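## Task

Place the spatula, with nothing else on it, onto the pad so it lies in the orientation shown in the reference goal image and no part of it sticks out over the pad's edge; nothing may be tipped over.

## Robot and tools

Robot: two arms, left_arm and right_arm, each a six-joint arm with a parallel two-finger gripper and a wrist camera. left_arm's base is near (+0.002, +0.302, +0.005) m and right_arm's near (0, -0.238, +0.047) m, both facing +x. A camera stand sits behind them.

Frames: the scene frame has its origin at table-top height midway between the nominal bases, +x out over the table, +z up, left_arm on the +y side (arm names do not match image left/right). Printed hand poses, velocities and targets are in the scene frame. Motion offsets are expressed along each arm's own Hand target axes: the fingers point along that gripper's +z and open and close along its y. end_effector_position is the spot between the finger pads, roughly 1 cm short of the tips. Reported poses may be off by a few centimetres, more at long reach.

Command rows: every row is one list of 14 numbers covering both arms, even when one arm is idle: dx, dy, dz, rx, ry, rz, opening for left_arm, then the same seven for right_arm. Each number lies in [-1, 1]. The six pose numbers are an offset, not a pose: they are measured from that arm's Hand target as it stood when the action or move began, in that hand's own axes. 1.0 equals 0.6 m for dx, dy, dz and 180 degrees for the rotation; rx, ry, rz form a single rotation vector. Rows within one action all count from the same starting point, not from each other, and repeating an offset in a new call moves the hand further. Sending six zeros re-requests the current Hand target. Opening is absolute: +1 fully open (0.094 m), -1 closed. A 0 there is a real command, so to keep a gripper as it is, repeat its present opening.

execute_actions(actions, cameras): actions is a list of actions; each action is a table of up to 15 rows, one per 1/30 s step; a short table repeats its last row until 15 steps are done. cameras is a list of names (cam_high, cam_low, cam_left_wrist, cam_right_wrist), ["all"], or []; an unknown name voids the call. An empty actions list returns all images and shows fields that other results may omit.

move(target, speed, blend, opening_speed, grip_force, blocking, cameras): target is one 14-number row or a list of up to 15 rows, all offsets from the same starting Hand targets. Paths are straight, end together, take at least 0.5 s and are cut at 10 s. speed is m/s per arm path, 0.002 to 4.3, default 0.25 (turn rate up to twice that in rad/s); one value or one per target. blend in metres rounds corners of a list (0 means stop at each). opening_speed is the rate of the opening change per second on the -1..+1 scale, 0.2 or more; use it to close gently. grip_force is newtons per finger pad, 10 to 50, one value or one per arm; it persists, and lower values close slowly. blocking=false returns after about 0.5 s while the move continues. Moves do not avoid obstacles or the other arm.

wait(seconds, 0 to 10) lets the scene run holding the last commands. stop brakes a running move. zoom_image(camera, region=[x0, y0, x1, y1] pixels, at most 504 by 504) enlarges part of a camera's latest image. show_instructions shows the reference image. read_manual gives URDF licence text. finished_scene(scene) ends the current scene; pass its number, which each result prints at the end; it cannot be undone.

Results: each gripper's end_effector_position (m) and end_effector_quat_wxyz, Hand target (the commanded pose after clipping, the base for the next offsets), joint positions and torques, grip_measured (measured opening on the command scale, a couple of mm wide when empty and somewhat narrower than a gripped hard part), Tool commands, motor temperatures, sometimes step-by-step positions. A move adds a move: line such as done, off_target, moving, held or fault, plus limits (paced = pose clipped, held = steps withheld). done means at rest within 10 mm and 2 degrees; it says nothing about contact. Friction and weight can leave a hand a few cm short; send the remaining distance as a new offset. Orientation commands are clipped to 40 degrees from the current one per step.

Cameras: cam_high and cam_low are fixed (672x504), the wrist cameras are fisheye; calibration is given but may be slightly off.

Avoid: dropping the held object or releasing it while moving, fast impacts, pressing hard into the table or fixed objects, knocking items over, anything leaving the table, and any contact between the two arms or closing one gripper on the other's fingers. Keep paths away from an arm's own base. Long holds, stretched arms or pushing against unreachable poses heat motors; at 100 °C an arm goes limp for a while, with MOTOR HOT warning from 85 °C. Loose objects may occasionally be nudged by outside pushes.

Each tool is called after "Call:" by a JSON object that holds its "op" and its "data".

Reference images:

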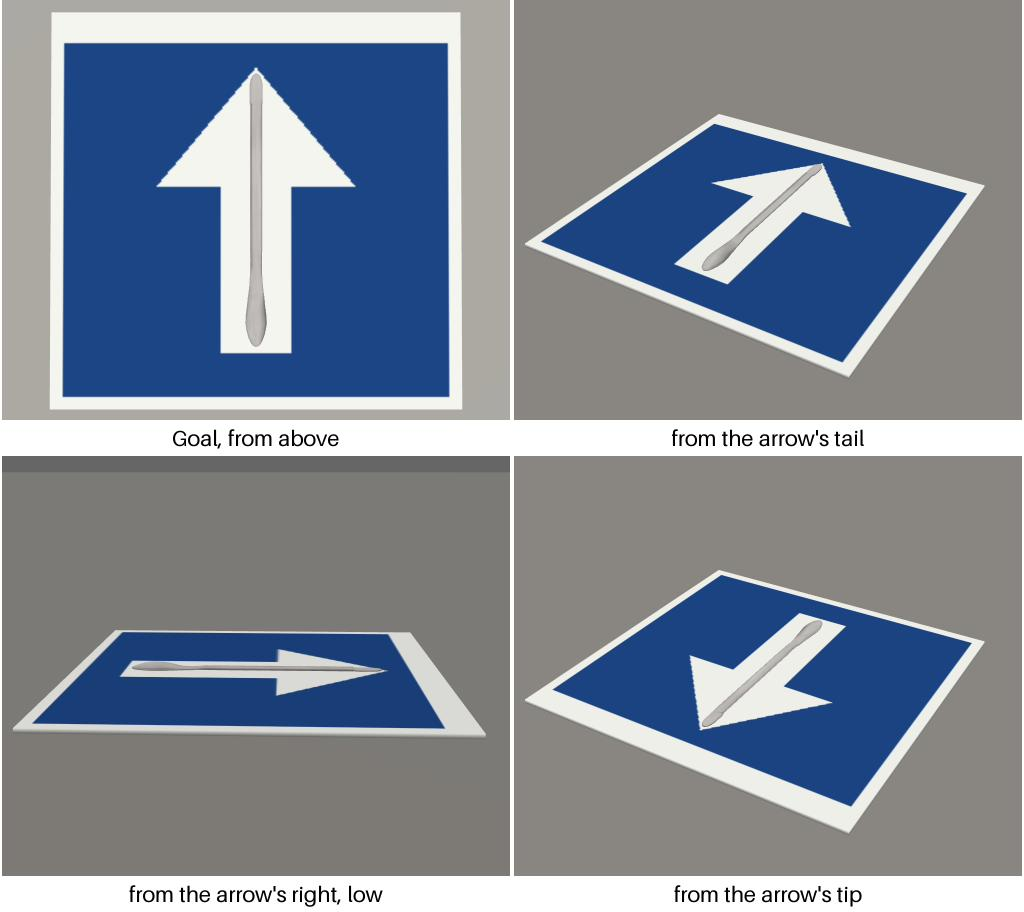

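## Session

Call:
{"op": "execute_actions", "data": {"actions": []}}

Call:
{"op": "zoom_image", "data": {"camera": "cam_high", "region": [150, 50, 600, 400]}}

Scene clock: 0.00 s.
left_arm: end_effector_position=(+0.8309, +0.3077, +0.2941) grip_measured=+1.000 end_effector_quat_wxyz=(+0.512, -0.314, +0.786, +0.142) | right_arm: end_effector_position=(+0.2211, -0.2882, +0.2352) grip_measured=+1.000 end_effector_quat_wxyz=(+0.206, +0.194, +0.959, -0.008)
Joint positions: left_arm=[-0.106 2.084 2.029 -0.539 -0.682 -0.513 0.094] | right_arm=[-0.197 0.59 0.636 -1.201 0.009 0.183 0.094]
Joint velocities: within noise
Joint torques (N m): no reading
Motor temperatures (°C): left_arm=[24 28 26 25 22 25 23] | right_arm=[23 27 27 24 27 21 22]
Heat: left arm: hottest shoulder 28 °C; right arm: hottest shoulder 27 °C.
Hand target: left_arm +0.8360, +0.3070, +0.2974; +0.517, -0.316, +0.783, +0.139 | right_arm +0.2277, -0.2896, +0.2497; +0.222, +0.194, +0.955, -0.008
Tool commands: left_gripper/opening=+1.0 right_gripper/opening=+1.0
camera_calibration:
cam_left_wrist: T_world_to_cam=[[0.608601, -0.789409, 0.0802436, -0.294164], [-0.606339, -0.527912, -0.594695, 0.886245], [0.511819, 0.313277, -0.799937, -0.170204], [0, 0, 0, 1]] pos_world=[0.803507, 0.288965, 0.414497]
cam_right_wrist: T_world_to_cam=[[-0.415031, -0.907296, -0.0675458, -0.161428], [-0.909389, 0.411446, 0.0610209, 0.355623], [-0.0275726, 0.086751, -0.995848, 0.38657], [0, 0, 0, 1]] pos_world=[0.267061, -0.326318, 0.352361]

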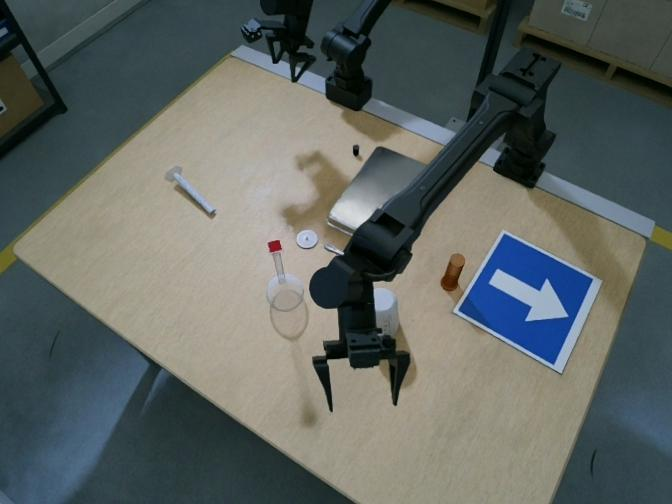

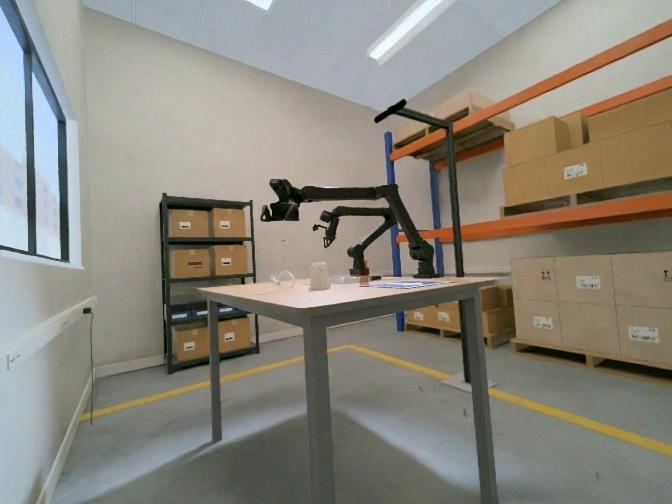

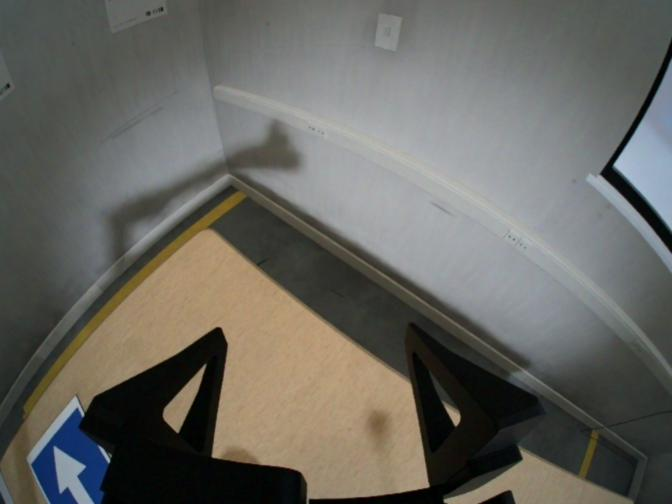

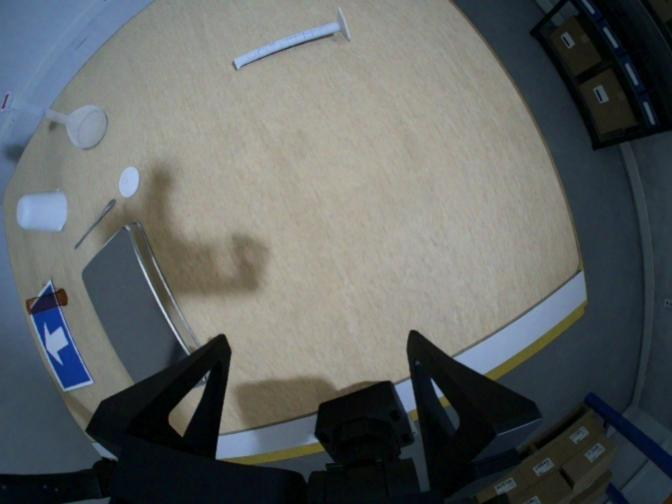

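Scaled by 1.120 from the camera's 672x504 image, which has a finer 960x720 frame.

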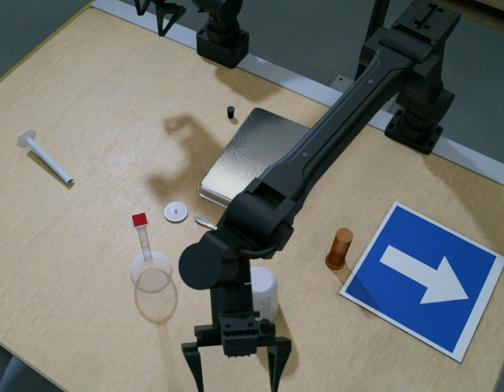

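Call:
{"op": "show_instructions", "data": {}}

Reference images for this scene: manual.

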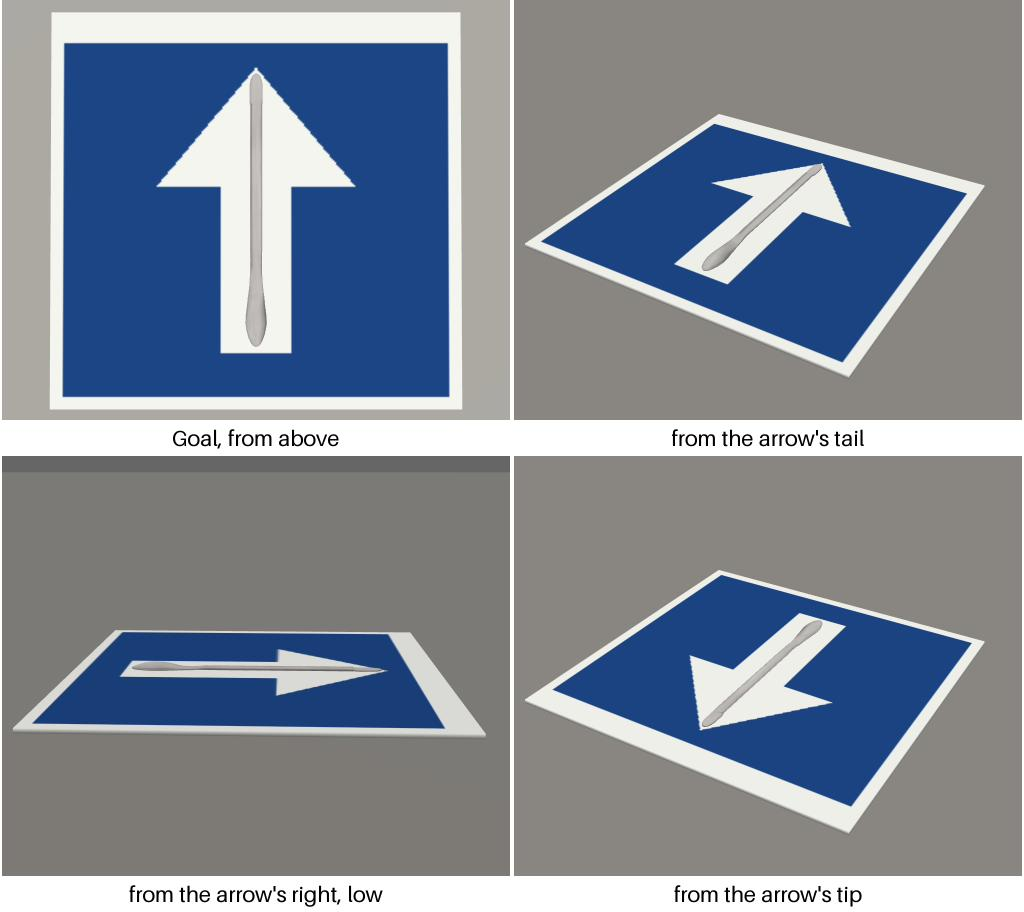

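Call:
{"op": "zoom_image", "data": {"camera": "cam_right_wrist", "region": [10, 150, 160, 290]}}

Call:
{"op": "zoom_image", "data": {"camera": "cam_high", "region": [250, 180, 410, 350]}}

Call:
{"op": "zoom_image", "data": {"camera": "cam_low", "region": [230, 220, 430, 310]}}

Scaled by 3.360 from the camera's 672x504 image, which has a finer 960x720 frame.

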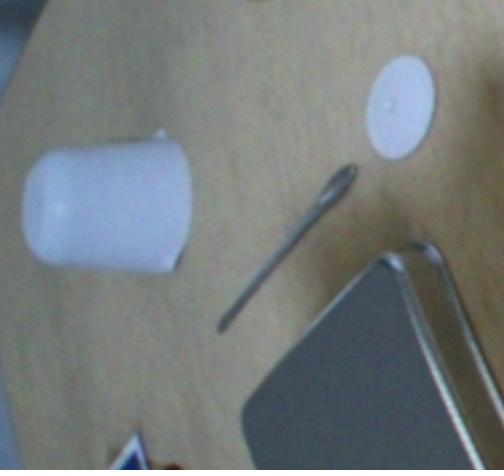

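Scaled by 2.965 from the camera's 672x504 image, which has a finer 960x720 frame.

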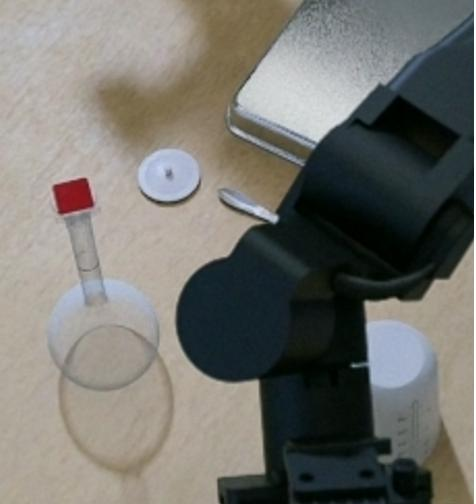

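Scaled by 2.520 from the camera's 672x504 image, which has a finer 960x720 frame.

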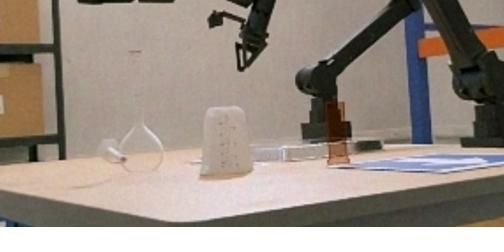

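Call:
{"op": "move", "data": {"target": [0.3988,0.2217,-0.5942,0.1662,0.3400,0.3248,0.2,0,0,0,0,0,0,1], "speed": 0.35, "cameras": ["all"]}}

Call:
{"op": "zoom_image", "data": {"camera": "cam_left_wrist", "region": [180, 60, 500, 360]}}

Scene clock: 5.03 s.
left_arm: end_effector_position=(+0.4382, +0.1284, +0.2224) grip_measured=+0.202 end_effector_quat_wxyz=(+0.010, +0.183, +0.983, +0.000) | right_arm: end_effector_position=(+0.2211, -0.2882, +0.2352) grip_measured=+1.000 end_effector_quat_wxyz=(+0.206, +0.194, +0.959, -0.008)
Joint positions: left_arm=[-0.36 1.558 1.44 -1.433 -0.003 -0.01 0.056] | right_arm=[-0.197 0.59 0.636 -1.201 0.009 0.183 0.094]
Joint torques (N m): left_arm=[2.02 -13.33 8.16 -0.01 0.14 0.12] | right_arm=[0.03 -2.08 10.25 1.07 0 -0.04]
Heat: left arm: hottest shoulder 29 °C; right arm: hottest elbow 29 °C.
Hand target: left_arm +0.4299, +0.1305, +0.2199; +0.000, +0.191, +0.982, +0.000 | right_arm +0.2277, -0.2896, +0.2497; +0.222, +0.194, +0.955, -0.008
Off the commanded pose: left_arm 0.009 m, 1 deg | right_arm 0.016 m, 2 deg.
move: off_target (right_arm)
camera_calibration:
cam_left_wrist: T_world_to_cam=[[-0.393224, -0.91909, 0.0254734, 0.276843], [-0.818075, 0.362383, 0.446578, 0.257737], [-0.419676, 0.154766, -0.894382, 0.4792], [0, 0, 0, 1]] pos_world=[0.520818, 0.0868805, 0.306436]
cam_right_wrist: T_world_to_cam=[[-0.415031, -0.907296, -0.0675458, -0.161428], [-0.909389, 0.411446, 0.0610209, 0.355623], [-0.0275726, 0.086751, -0.995848, 0.38657], [0, 0, 0, 1]] pos_world=[0.267061, -0.326318, 0.352361]

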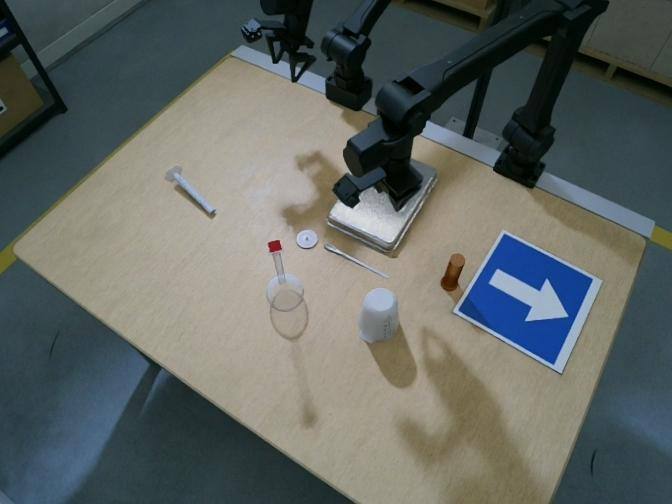

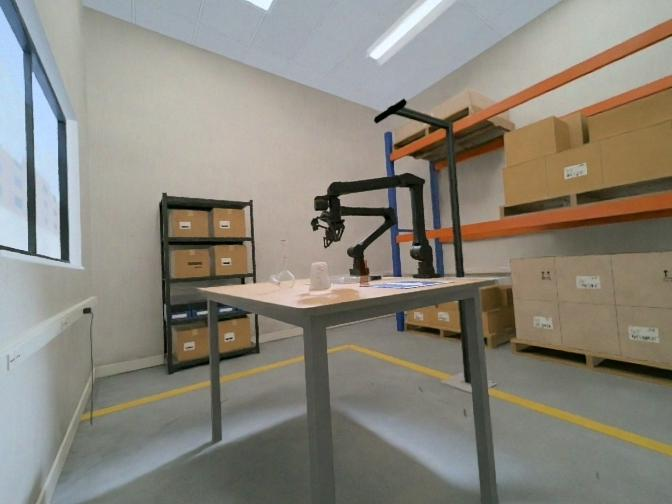

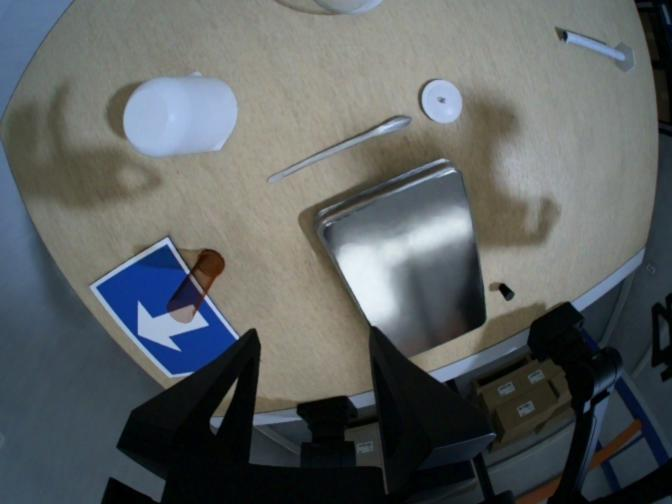

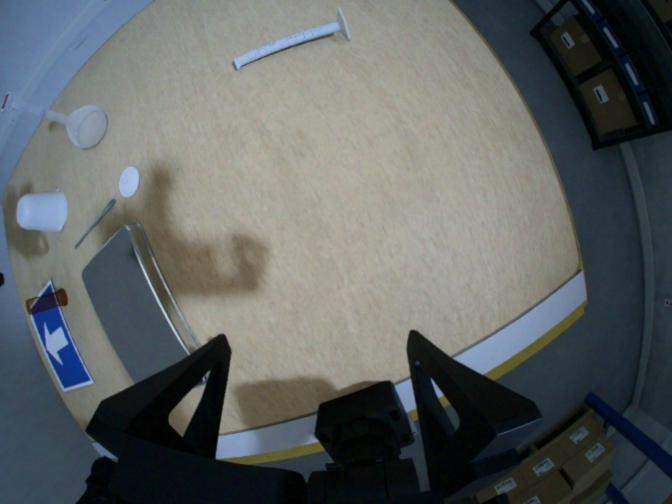

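Scaled by 1.575 from the camera's 672x504 image, which has a finer 960x720 frame.

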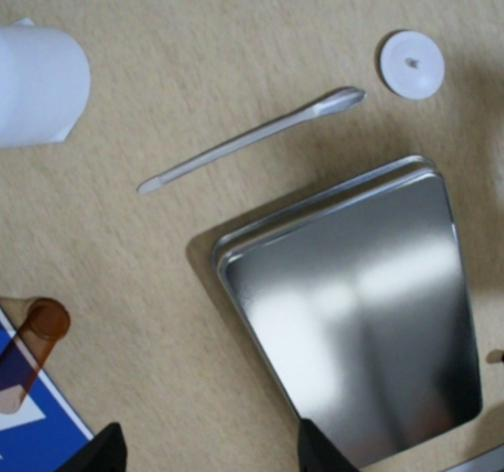

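Call:
{"op": "zoom_image", "data": {"camera": "cam_left_wrist", "region": [360, 90, 440, 150]}}

Call:
{"op": "zoom_image", "data": {"camera": "cam_left_wrist", "region": [255, 140, 335, 200]}}

Call:
{"op": "zoom_image", "data": {"camera": "cam_high", "region": [315, 230, 395, 290]}}

Scaled by 6.300 from the camera's 672x504 image, which has a finer 960x720 frame.

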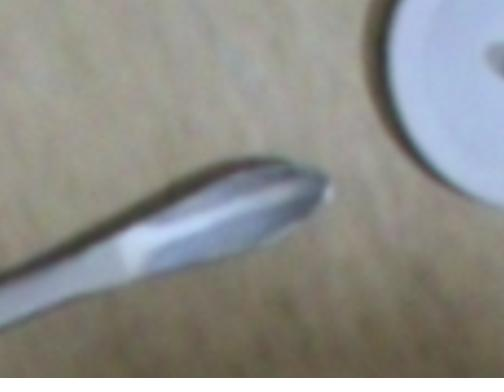

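Scaled by 6.300 from the camera's 672x504 image, which has a finer 960x720 frame.

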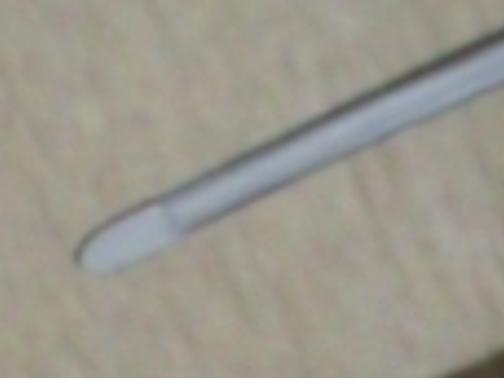

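Scaled by 6.300 from the camera's 672x504 image, which has a finer 960x720 frame.

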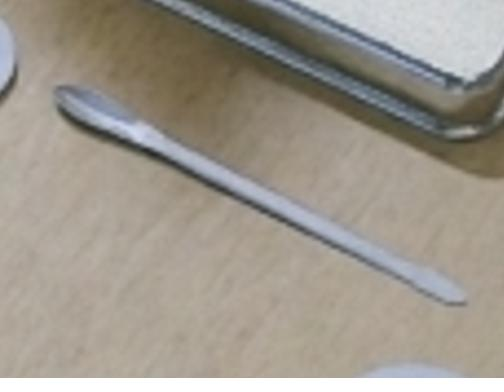

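Call:
{"op": "move", "data": {"target": [-0.131,-0.0323,0.1832,0,0,0.35,0.2,0,0,0,0,0,0,1], "speed": 0.3, "cameras": ["cam_left_wrist","cam_high"]}}

Call:
{"op": "zoom_image", "data": {"camera": "cam_left_wrist", "region": [240, 120, 420, 300]}}

Scene clock: 9.60 s.
left_arm: end_effector_position=(+0.4833, +0.0936, +0.1071) grip_measured=+0.202 end_effector_quat_wxyz=(-0.014, +0.667, +0.745, -0.003) | right_arm: end_effector_position=(+0.2211, -0.2882, +0.2352) grip_measured=+1.000 end_effector_quat_wxyz=(+0.206, +0.194, +0.959, -0.008)
Joint positions: left_arm=[-0.389 1.799 1.44 -1.241 -0.003 1.053 0.056] | right_arm=[-0.197 0.59 0.636 -1.201 0.009 0.183 0.094]
Joint torques (N m): left_arm=[1.44 -14.68 11.44 0.76 0.21 0.11] | right_arm=[0.03 -2.08 10.25 1.06 0 -0.04]
Heat: left arm: hottest shoulder 29 °C; right arm: hottest elbow 30 °C.
Hand target: left_arm +0.4955, +0.0830, +0.1098; +0.000, +0.676, +0.737, +0.000 | right_arm +0.2277, -0.2896, +0.2497; +0.222, +0.194, +0.955, -0.008
Off the commanded pose: left_arm 0.016 m, 2 deg | right_arm 0.016 m, 2 deg.
move: off_target (left_arm, right_arm)
camera_calibration:
cam_left_wrist: T_world_to_cam=[[-0.995763, -0.0749836, 0.0532341, 0.474815], [-0.040492, 0.877274, 0.47828, -0.0686315], [-0.082564, 0.474097, -0.876593, 0.205687], [0, 0, 0, 1]] pos_world=[0.487007, -0.00170376, 0.187852]
Images, in order (width x height): cam_high 672x504, cam_left_wrist 672x504.

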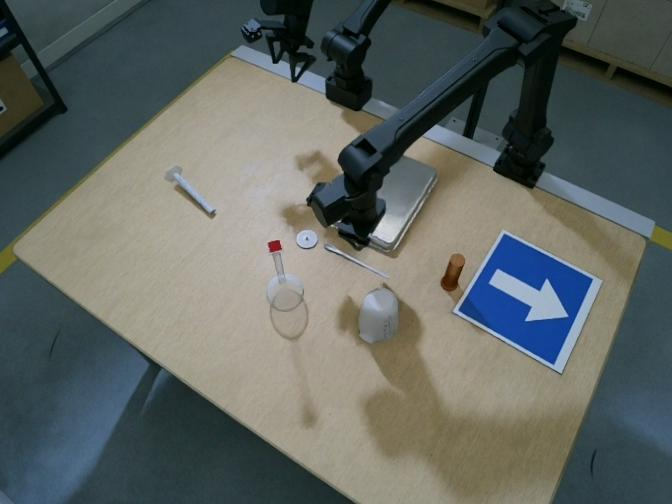

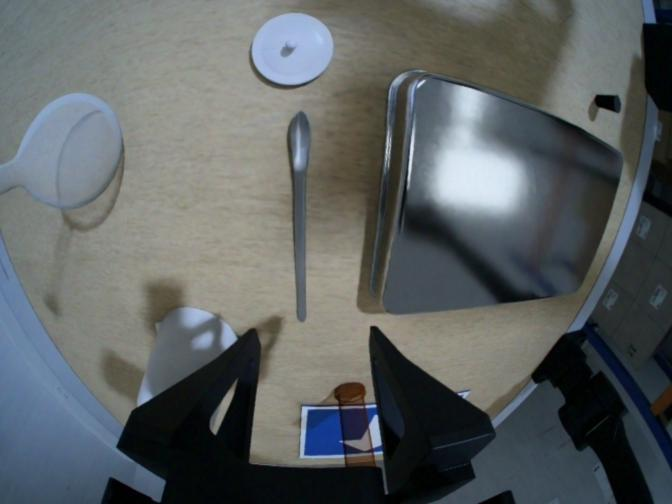

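Scaled by 2.800 from the camera's 672x504 image, which has a finer 960x720 frame.

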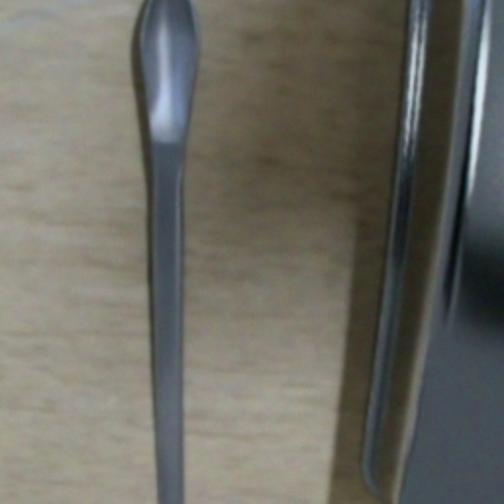

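Call:
{"op": "zoom_image", "data": {"camera": "cam_left_wrist", "region": [270, 100, 330, 200]}}

Call:
{"op": "zoom_image", "data": {"camera": "cam_left_wrist", "region": [270, 240, 330, 340]}}

Scaled by 5.040 from the camera's 672x504 image, which has a finer 960x720 frame.

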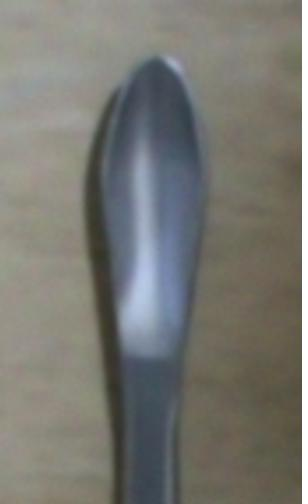

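Scaled by 5.040 from the camera's 672x504 image, which has a finer 960x720 frame.

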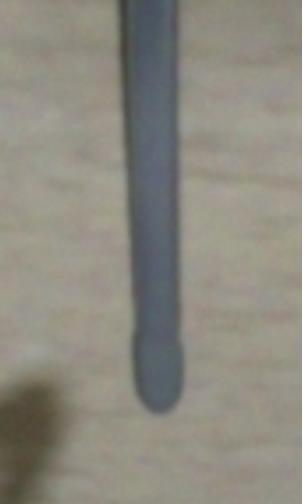

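Call:
{"op": "move", "data": {"target": [0.2412,-0.139,-0.417,0.2724,-0.5238,-0.5233,0.3,-0.0675,0.734,0.2925,-0.1552,0.0927,-0.6074,0.0], "speed": 0.42, "cameras": ["all"]}}

Call:
{"op": "zoom_image", "data": {"camera": "cam_right_wrist", "region": [220, 60, 420, 400]}}

Scene clock: 16.43 s.
left_arm: end_effector_position=(+0.3992, +0.2231, +0.3704) grip_measured=+0.298 end_effector_quat_wxyz=(+0.252, -0.236, +0.665, -0.662) | right_arm: end_effector_position=(+0.4842, +0.0734, +0.1231) grip_measured=+0.002 end_effector_quat_wxyz=(-0.018, +0.701, -0.712, -0.040)
Joint positions: left_arm=[0.208 0.929 0.635 0.302 1.054 -1.557 0.061] | right_arm=[0.564 1.921 1.548 -1.182 -0.087 -1.009 0.047]
Joint torques (N m): left_arm=[1.38 -2.9 8.8 2.43 -0.11 -0.09] | right_arm=[0.21 -18.14 11.1 -0.21 -0.23 -0.18]
Heat: left arm: hottest shoulder 29 °C; right arm: hottest elbow 31 °C.
Hand target: left_arm +0.4000, +0.2199, +0.3602; +0.242, -0.242, +0.664, -0.665 | right_arm +0.5000, +0.0848, +0.1402; -0.037, +0.708, -0.705, -0.037
Off the commanded pose: left_arm 0.011 m, 1 deg | right_arm 0.026 m, 3 deg.
move: off_target (left_arm, right_arm)
camera_calibration:
cam_left_wrist: T_world_to_cam=[[-0.0648141, -0.0110099, 0.997837, -0.349019], [-0.973443, -0.219316, -0.0656495, 0.507003], [0.219564, -0.975592, 0.00349724, 0.244924], [0, 0, 0, 1]] pos_world=[0.417141, 0.346297, 0.380692]
cam_right_wrist: T_world_to_cam=[[0.998274, -0.0547776, -0.0211764, -0.484341], [-0.0426959, -0.924515, 0.378747, 0.0922467], [-0.0403247, -0.377189, -0.925258, 0.282301], [0, 0, 0, 1]] pos_world=[0.498827, 0.165234, 0.216007]

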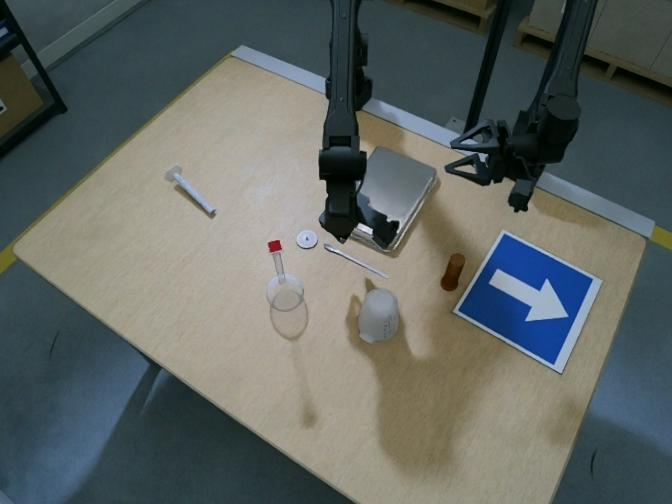

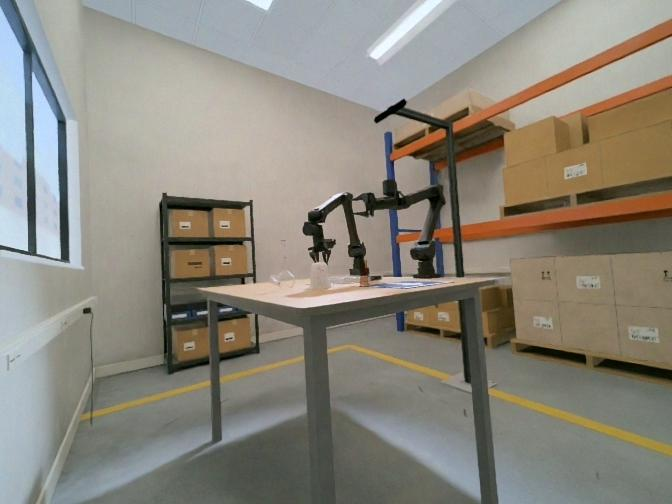

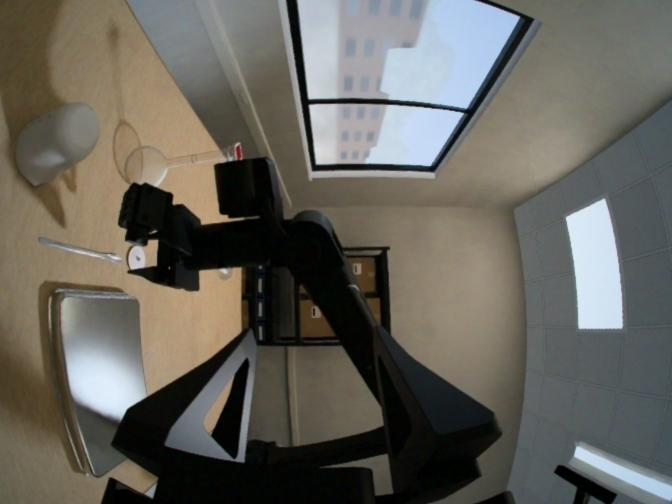

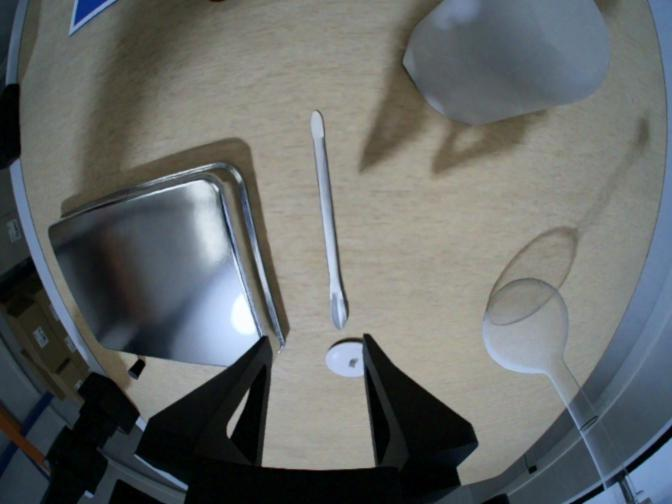

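Scaled by 1.482 from the camera's 672x504 image, which has a finer 960x720 frame.

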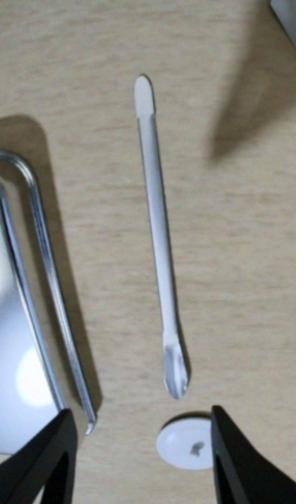

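Call:
{"op": "move", "data": {"target": [0,0,0,0,0,0,0.3,0.0217,-0.0138,0.0953,-0.0017,0,-0.0166,-0.3], "speed": 0.15, "cameras": ["cam_right_wrist","cam_high"]}}

Call:
{"op": "zoom_image", "data": {"camera": "cam_right_wrist", "region": [220, 160, 420, 400]}}

Call:
{"op": "zoom_image", "data": {"camera": "cam_high", "region": [290, 180, 430, 340]}}

Scene clock: 18.57 s.
left_arm: end_effector_position=(+0.3992, +0.2231, +0.3704) grip_measured=+0.298 end_effector_quat_wxyz=(+0.252, -0.237, +0.665, -0.662) | right_arm: end_effector_position=(+0.5015, +0.0777, +0.0803) grip_measured=-0.298 end_effector_quat_wxyz=(-0.027, +0.722, -0.690, -0.039)
Joint positions: left_arm=[0.208 0.929 0.635 0.302 1.054 -1.557 0.061] | right_arm=[0.554 1.998 1.548 -1.09 -0.09 -1.079 0.033]
Joint torques (N m): left_arm=[1.32 -2.84 8.77 2.45 -0.11 -0.05] | right_arm=[-0.56 -19.02 7.1 0.68 -0.23 -0.18]
Heat: left arm: hottest shoulder 29 °C; right arm: hottest elbow 31 °C.
Hand target: left_arm +0.4000, +0.2199, +0.3602; +0.242, -0.242, +0.664, -0.665 | right_arm +0.5084, +0.0779, +0.0821; -0.036, +0.726, -0.686, -0.038
Off the commanded pose: left_arm 0.011 m, 1 deg | right_arm 0.007 m, 1 deg.
move: off_target (left_arm)
camera_calibration:
cam_right_wrist: T_world_to_cam=[[0.999974, 0.00577912, -0.00434695, -0.509125], [0.00697107, -0.930225, 0.366923, 0.0896835], [-0.00192315, -0.366944, -0.930241, 0.225469], [0, 0, 0, 1]] pos_world=[0.50892, 0.169102, 0.17462]
Images, in order (width x height): cam_high 672x504, cam_right_wrist 672x504.

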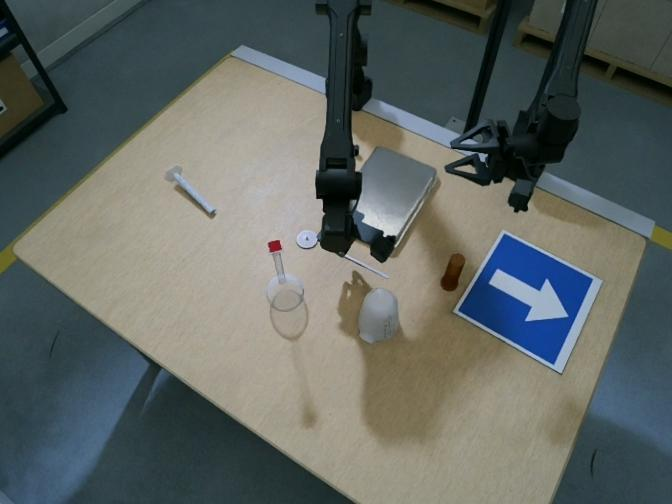

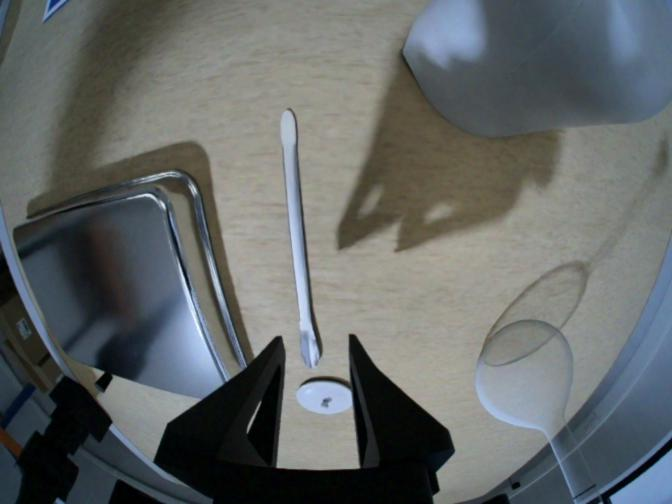

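Scaled by 2.100 from the camera's 672x504 image, which has a finer 960x720 frame.

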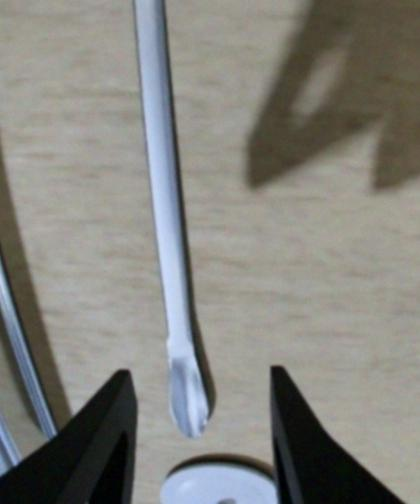

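Scaled by 3.150 from the camera's 672x504 image, which has a finer 960x720 frame.

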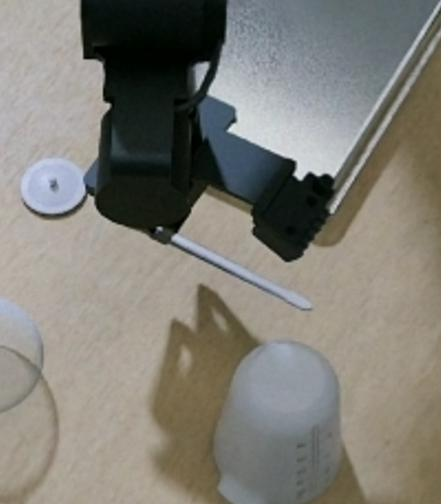

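Call:
{"op": "move", "data": {"target": [0,0,0,0,0,0,0.3,0.0008,0.0207,0.0520,0,0,0,-0.3], "speed": 0.1, "cameras": ["cam_right_wrist"]}}

Call:
{"op": "zoom_image", "data": {"camera": "cam_right_wrist", "region": [220, 200, 420, 440]}}

Scene clock: 21.97 s.
left_arm: end_effector_position=(+0.3992, +0.2231, +0.3704) grip_measured=+0.298 end_effector_quat_wxyz=(+0.252, -0.237, +0.665, -0.662) | right_arm: end_effector_position=(+0.4985, +0.0759, +0.0597) grip_measured=-0.298 end_effector_quat_wxyz=(-0.038, +0.723, -0.689, -0.036)
Joint positions: left_arm=[0.208 0.929 0.635 0.302 1.054 -1.557 0.061] | right_arm=[0.554 2.002 1.493 -1.008 -0.09 -1.08 0.033]
Joint torques (N m): left_arm=[1.38 -2.9 8.79 2.45 -0.1 -0.05] | right_arm=[0.79 -18.02 6.04 0.81 -0.22 -0.04]
Heat: left arm: hottest shoulder 29 °C; right arm: hottest elbow 31 °C.
Hand target: left_arm +0.4000, +0.2199, +0.3602; +0.242, -0.242, +0.664, -0.665 | right_arm +0.4958, +0.0799, +0.0510; -0.036, +0.726, -0.686, -0.038
Off the commanded pose: left_arm 0.011 m, 1 deg | right_arm 0.010 m, 1 deg.
move: off_target (left_arm)
camera_calibration:
cam_right_wrist: T_world_to_cam=[[0.999857, 0.00611432, 0.0157447, -0.507389], [0.000109179, -0.934497, 0.355971, 0.0999928], [0.0168899, -0.355919, -0.934364, 0.195679], [0, 0, 0, 1]] pos_world=[0.504001, 0.166191, 0.15523]
Images, in order (width x height): cam_right_wrist 672x504.

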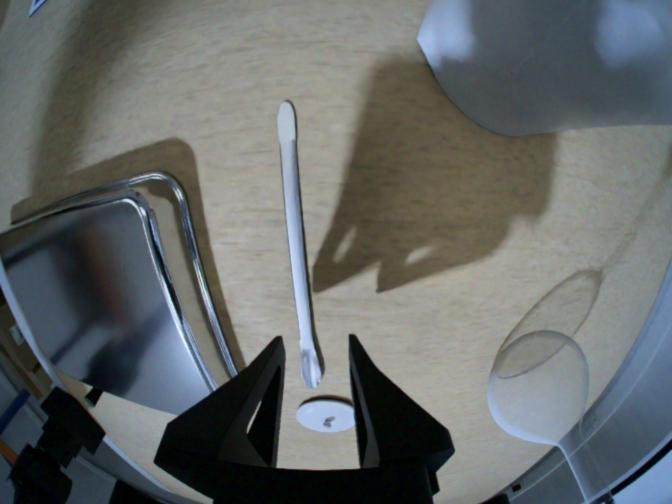

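Scaled by 2.100 from the camera's 672x504 image, which has a finer 960x720 frame.

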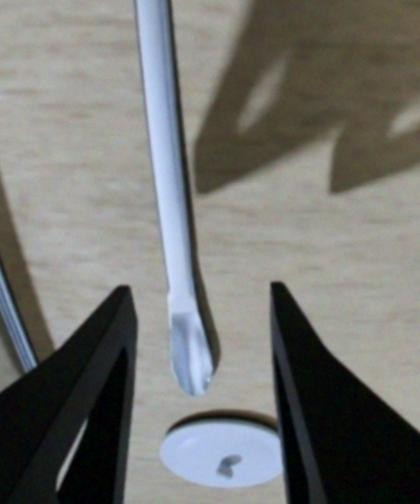

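Call:
{"op": "move", "data": {"target": [0,0,0,0,0,0,0.3,-0.0032,0.0135,0.0255,0,0,0,-0.35], "speed": 0.08, "cameras": ["cam_right_wrist"]}}

Call:
{"op": "zoom_image", "data": {"camera": "cam_right_wrist", "region": [220, 240, 420, 440]}}

Scene clock: 23.13 s.
left_arm: end_effector_position=(+0.3992, +0.2231, +0.3704) grip_measured=+0.298 end_effector_quat_wxyz=(+0.252, -0.237, +0.665, -0.662) | right_arm: end_effector_position=(+0.4903, +0.0804, +0.0455) grip_measured=-0.348 end_effector_quat_wxyz=(-0.039, +0.727, -0.684, -0.036)
Joint positions: left_arm=[0.208 0.929 0.635 0.302 1.054 -1.557 0.061] | right_arm=[0.568 2.009 1.461 -0.966 -0.09 -1.08 0.031]
Joint torques (N m): left_arm=[1.26 -2.9 8.8 2.41 -0.11 -0.06] | right_arm=[0.67 -17.79 5.83 0.77 -0.19 0.08]
Heat: left arm: hottest shoulder 29 °C; right arm: hottest elbow 31 °C.
Hand target: left_arm +0.4000, +0.2199, +0.3602; +0.242, -0.242, +0.664, -0.665 | right_arm +0.4876, +0.0831, +0.0361; -0.036, +0.726, -0.686, -0.038
Off the commanded pose: left_arm 0.011 m, 1 deg | right_arm 0.010 m, 0 deg.
move: off_target (left_arm)
camera_calibration:
cam_right_wrist: T_world_to_cam=[[0.999633, 0.0198461, 0.0184296, -0.500085], [0.0120275, -0.93499, 0.35447, 0.103487], [0.0242663, -0.354119, -0.934886, 0.180448], [0, 0, 0, 1]] pos_world=[0.494278, 0.170584, 0.141231]
Images, in order (width x height): cam_right_wrist 672x504.

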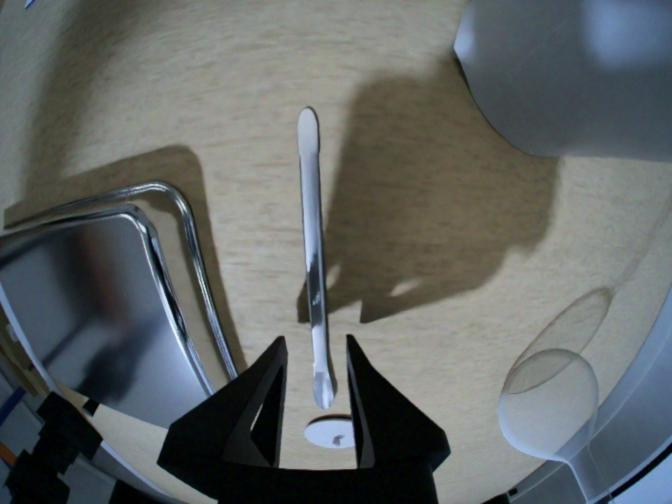

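Scaled by 2.520 from the camera's 672x504 image, which has a finer 960x720 frame.

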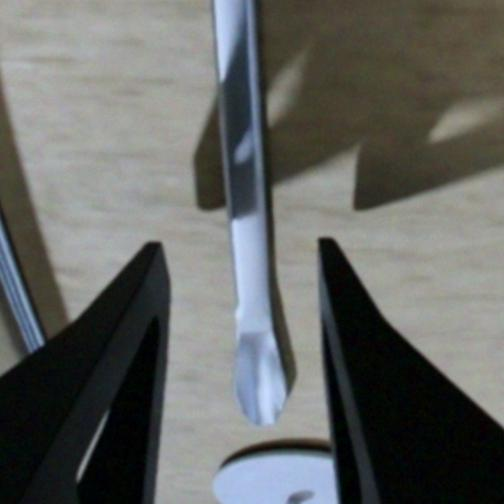

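Call:
{"op": "move", "data": {"target": [0,0,0,0,0,0,0.3,0.002,-0.0025,0.0175,0,0,0,-0.45], "speed": 0.06, "cameras": ["cam_right_wrist"]}}

Call:
{"op": "zoom_image", "data": {"camera": "cam_right_wrist", "region": [220, 240, 420, 440]}}

Scene clock: 24.10 s.
left_arm: end_effector_position=(+0.3992, +0.2231, +0.3704) grip_measured=+0.298 end_effector_quat_wxyz=(+0.252, -0.237, +0.665, -0.662) | right_arm: end_effector_position=(+0.4924, +0.0817, +0.0353) grip_measured=-0.448 end_effector_quat_wxyz=(-0.040, +0.727, -0.684, -0.036)
Joint positions: left_arm=[0.208 0.929 0.635 0.302 1.054 -1.557 0.061] | right_arm=[0.568 2.028 1.461 -0.946 -0.09 -1.08 0.026]
Joint torques (N m): left_arm=[1.38 -2.9 8.81 2.45 -0.1 -0.06] | right_arm=[0.44 -18.02 5.57 0.72 -0.19 0.07]
Heat: left arm: hottest shoulder 29 °C; right arm: hottest elbow 31 °C.
Hand target: left_arm +0.4000, +0.2199, +0.3602; +0.242, -0.242, +0.664, -0.665 | right_arm +0.4891, +0.0831, +0.0253; -0.036, +0.726, -0.686, -0.038
Off the commanded pose: left_arm 0.011 m, 1 deg | right_arm 0.010 m, 1 deg.
move: off_target (left_arm)
camera_calibration:
cam_right_wrist: T_world_to_cam=[[0.999609, 0.0197895, 0.0197451, -0.502069], [0.011527, -0.935252, 0.353796, 0.108582], [0.0254681, -0.35343, -0.935114, 0.170604], [0, 0, 0, 1]] pos_world=[0.496277, 0.171784, 0.131032]
Images, in order (width x height): cam_right_wrist 672x504.

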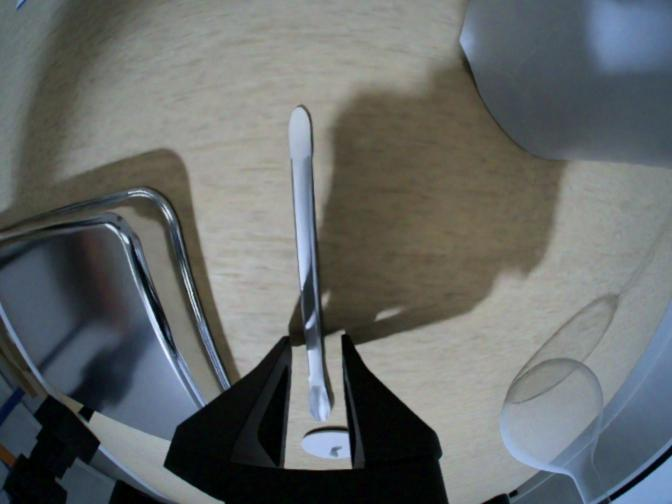

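Scaled by 2.520 from the camera's 672x504 image, which has a finer 960x720 frame.

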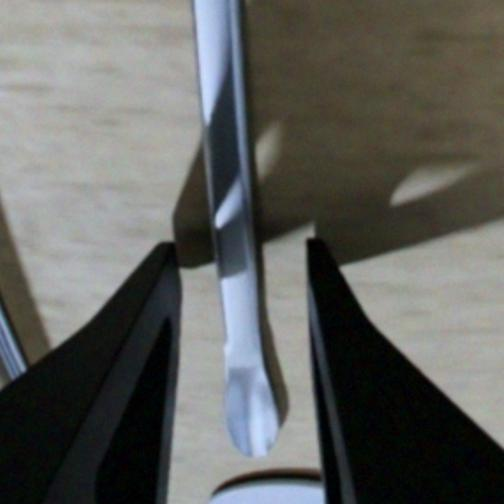

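Call:
{"op": "move", "data": {"target": [0,0,0,0,0,0,0.3,0.0007,0,0.005,0,0,0,-0.5], "speed": 0.05, "cameras": ["cam_right_wrist"]}}

Call:
{"op": "zoom_image", "data": {"camera": "cam_right_wrist", "region": [220, 240, 420, 440]}}

Scene clock: 25.13 s.
left_arm: end_effector_position=(+0.3992, +0.2231, +0.3704) grip_measured=+0.298 end_effector_quat_wxyz=(+0.252, -0.237, +0.665, -0.662) | right_arm: end_effector_position=(+0.4922, +0.0816, +0.0336) grip_measured=-0.498 end_effector_quat_wxyz=(-0.041, +0.727, -0.684, -0.036)
Joint positions: left_arm=[0.208 0.929 0.635 0.302 1.054 -1.557 0.061] | right_arm=[0.568 2.029 1.458 -0.94 -0.09 -1.08 0.024]
Joint torques (N m): left_arm=[1.32 -2.84 8.77 2.44 -0.1 -0.05] | right_arm=[0.5 -17.79 5.65 0.77 -0.2 0.06]
Heat: left arm: hottest shoulder 29 °C; right arm: hottest elbow 31 °C.
Hand target: left_arm +0.4000, +0.2199, +0.3602; +0.242, -0.242, +0.664, -0.665 | right_arm +0.4891, +0.0830, +0.0224; -0.036, +0.726, -0.686, -0.038
Off the commanded pose: left_arm 0.011 m, 1 deg | right_arm 0.012 m, 1 deg.
move: off_target (left_arm, right_arm)
camera_calibration:
cam_right_wrist: T_world_to_cam=[[0.999582, 0.0198259, 0.0210246, -0.501889], [0.0111312, -0.935557, 0.353001, 0.10935], [0.0266682, -0.35262, -0.935387, 0.168253], [0, 0, 0, 1]] pos_world=[0.495975, 0.171583, 0.129333]
Images, in order (width x height): cam_right_wrist 672x504.

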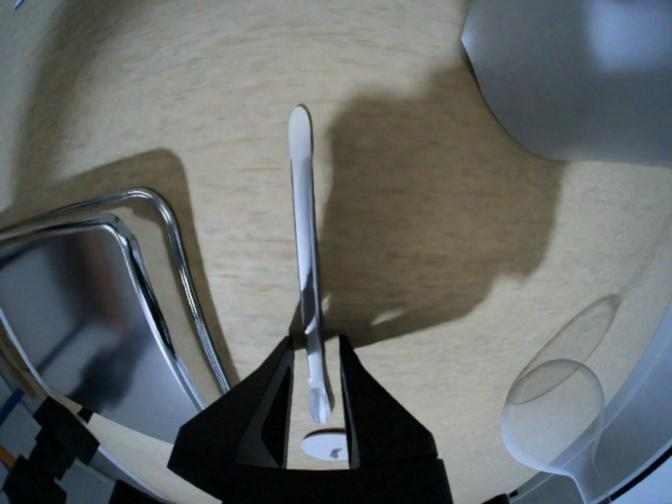

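Scaled by 2.520 from the camera's 672x504 image, which has a finer 960x720 frame.

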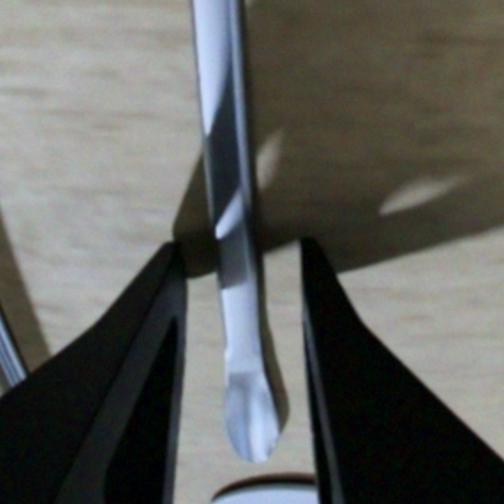

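Call:
{"op": "move", "data": {"target": [[0,0,0,0,0,0,0.3,0.0007,0,0.005,0,0,0,-0.5],[0,0,0,0,0,0,0.3,0.0007,0,0.005,0,0,0,-1]], "speed": 0.05, "grip_force": [50,40], "opening_speed": 0.6, "cameras": ["cam_right_wrist"]}}

Call:
{"op": "zoom_image", "data": {"camera": "cam_right_wrist", "region": [220, 240, 420, 440]}}

Scene clock: 27.10 s.
left_arm: end_effector_position=(+0.3992, +0.2231, +0.3704) grip_measured=+0.298 end_effector_quat_wxyz=(+0.252, -0.237, +0.665, -0.662) | right_arm: end_effector_position=(+0.4936, +0.0824, +0.0330) grip_measured=-0.876 end_effector_quat_wxyz=(-0.044, +0.727, -0.684, -0.035)
Joint positions: left_arm=[0.208 0.929 0.635 0.302 1.054 -1.557 0.061] | right_arm=[0.568 2.03 1.458 -0.932 -0.09 -1.08 0.006]
Joint torques (N m): left_arm=[1.38 -2.84 8.81 2.45 -0.1 -0.05] | right_arm=[0.38 -17.61 5.5 0.75 -0.2 0.06]
Heat: left arm: hottest shoulder 29 °C; right arm: hottest elbow 31 °C.
Hand target: left_arm +0.4000, +0.2199, +0.3602; +0.242, -0.242, +0.664, -0.665 | right_arm +0.4892, +0.0829, +0.0194; -0.036, +0.726, -0.686, -0.038
Off the commanded pose: left_arm 0.011 m, 1 deg | right_arm 0.014 m, 1 deg.
grip_force (N): 50, 40
move: off_target (left_arm, right_arm); target 2's new opening was sent with right_arm's hand 0.014 m and 1 deg from that target
camera_calibration:
cam_right_wrist: T_world_to_cam=[[0.999459, 0.0197058, 0.0263392, -0.503394], [0.00924029, -0.936655, 0.350133, 0.111374], [0.0315703, -0.3497, -0.93633, 0.165403], [0, 0, 0, 1]] pos_world=[0.49687, 0.17208, 0.129135]
Images, in order (width x height): cam_right_wrist 672x504.

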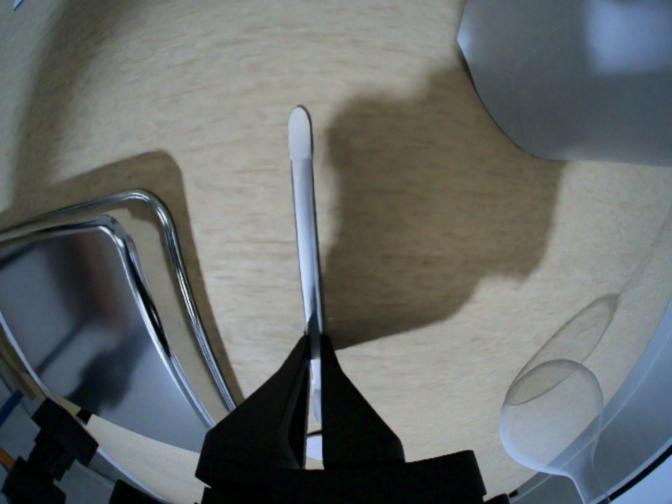

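Scaled by 2.520 from the camera's 672x504 image, which has a finer 960x720 frame.

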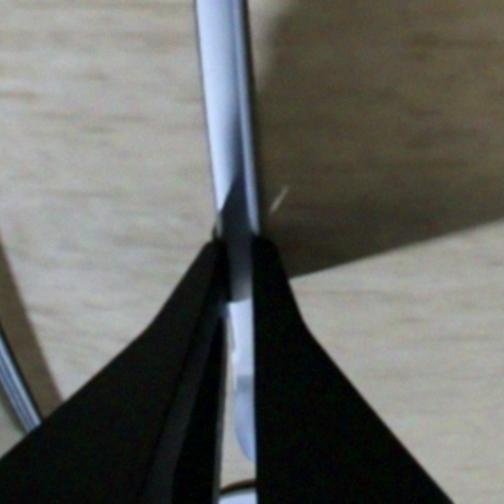

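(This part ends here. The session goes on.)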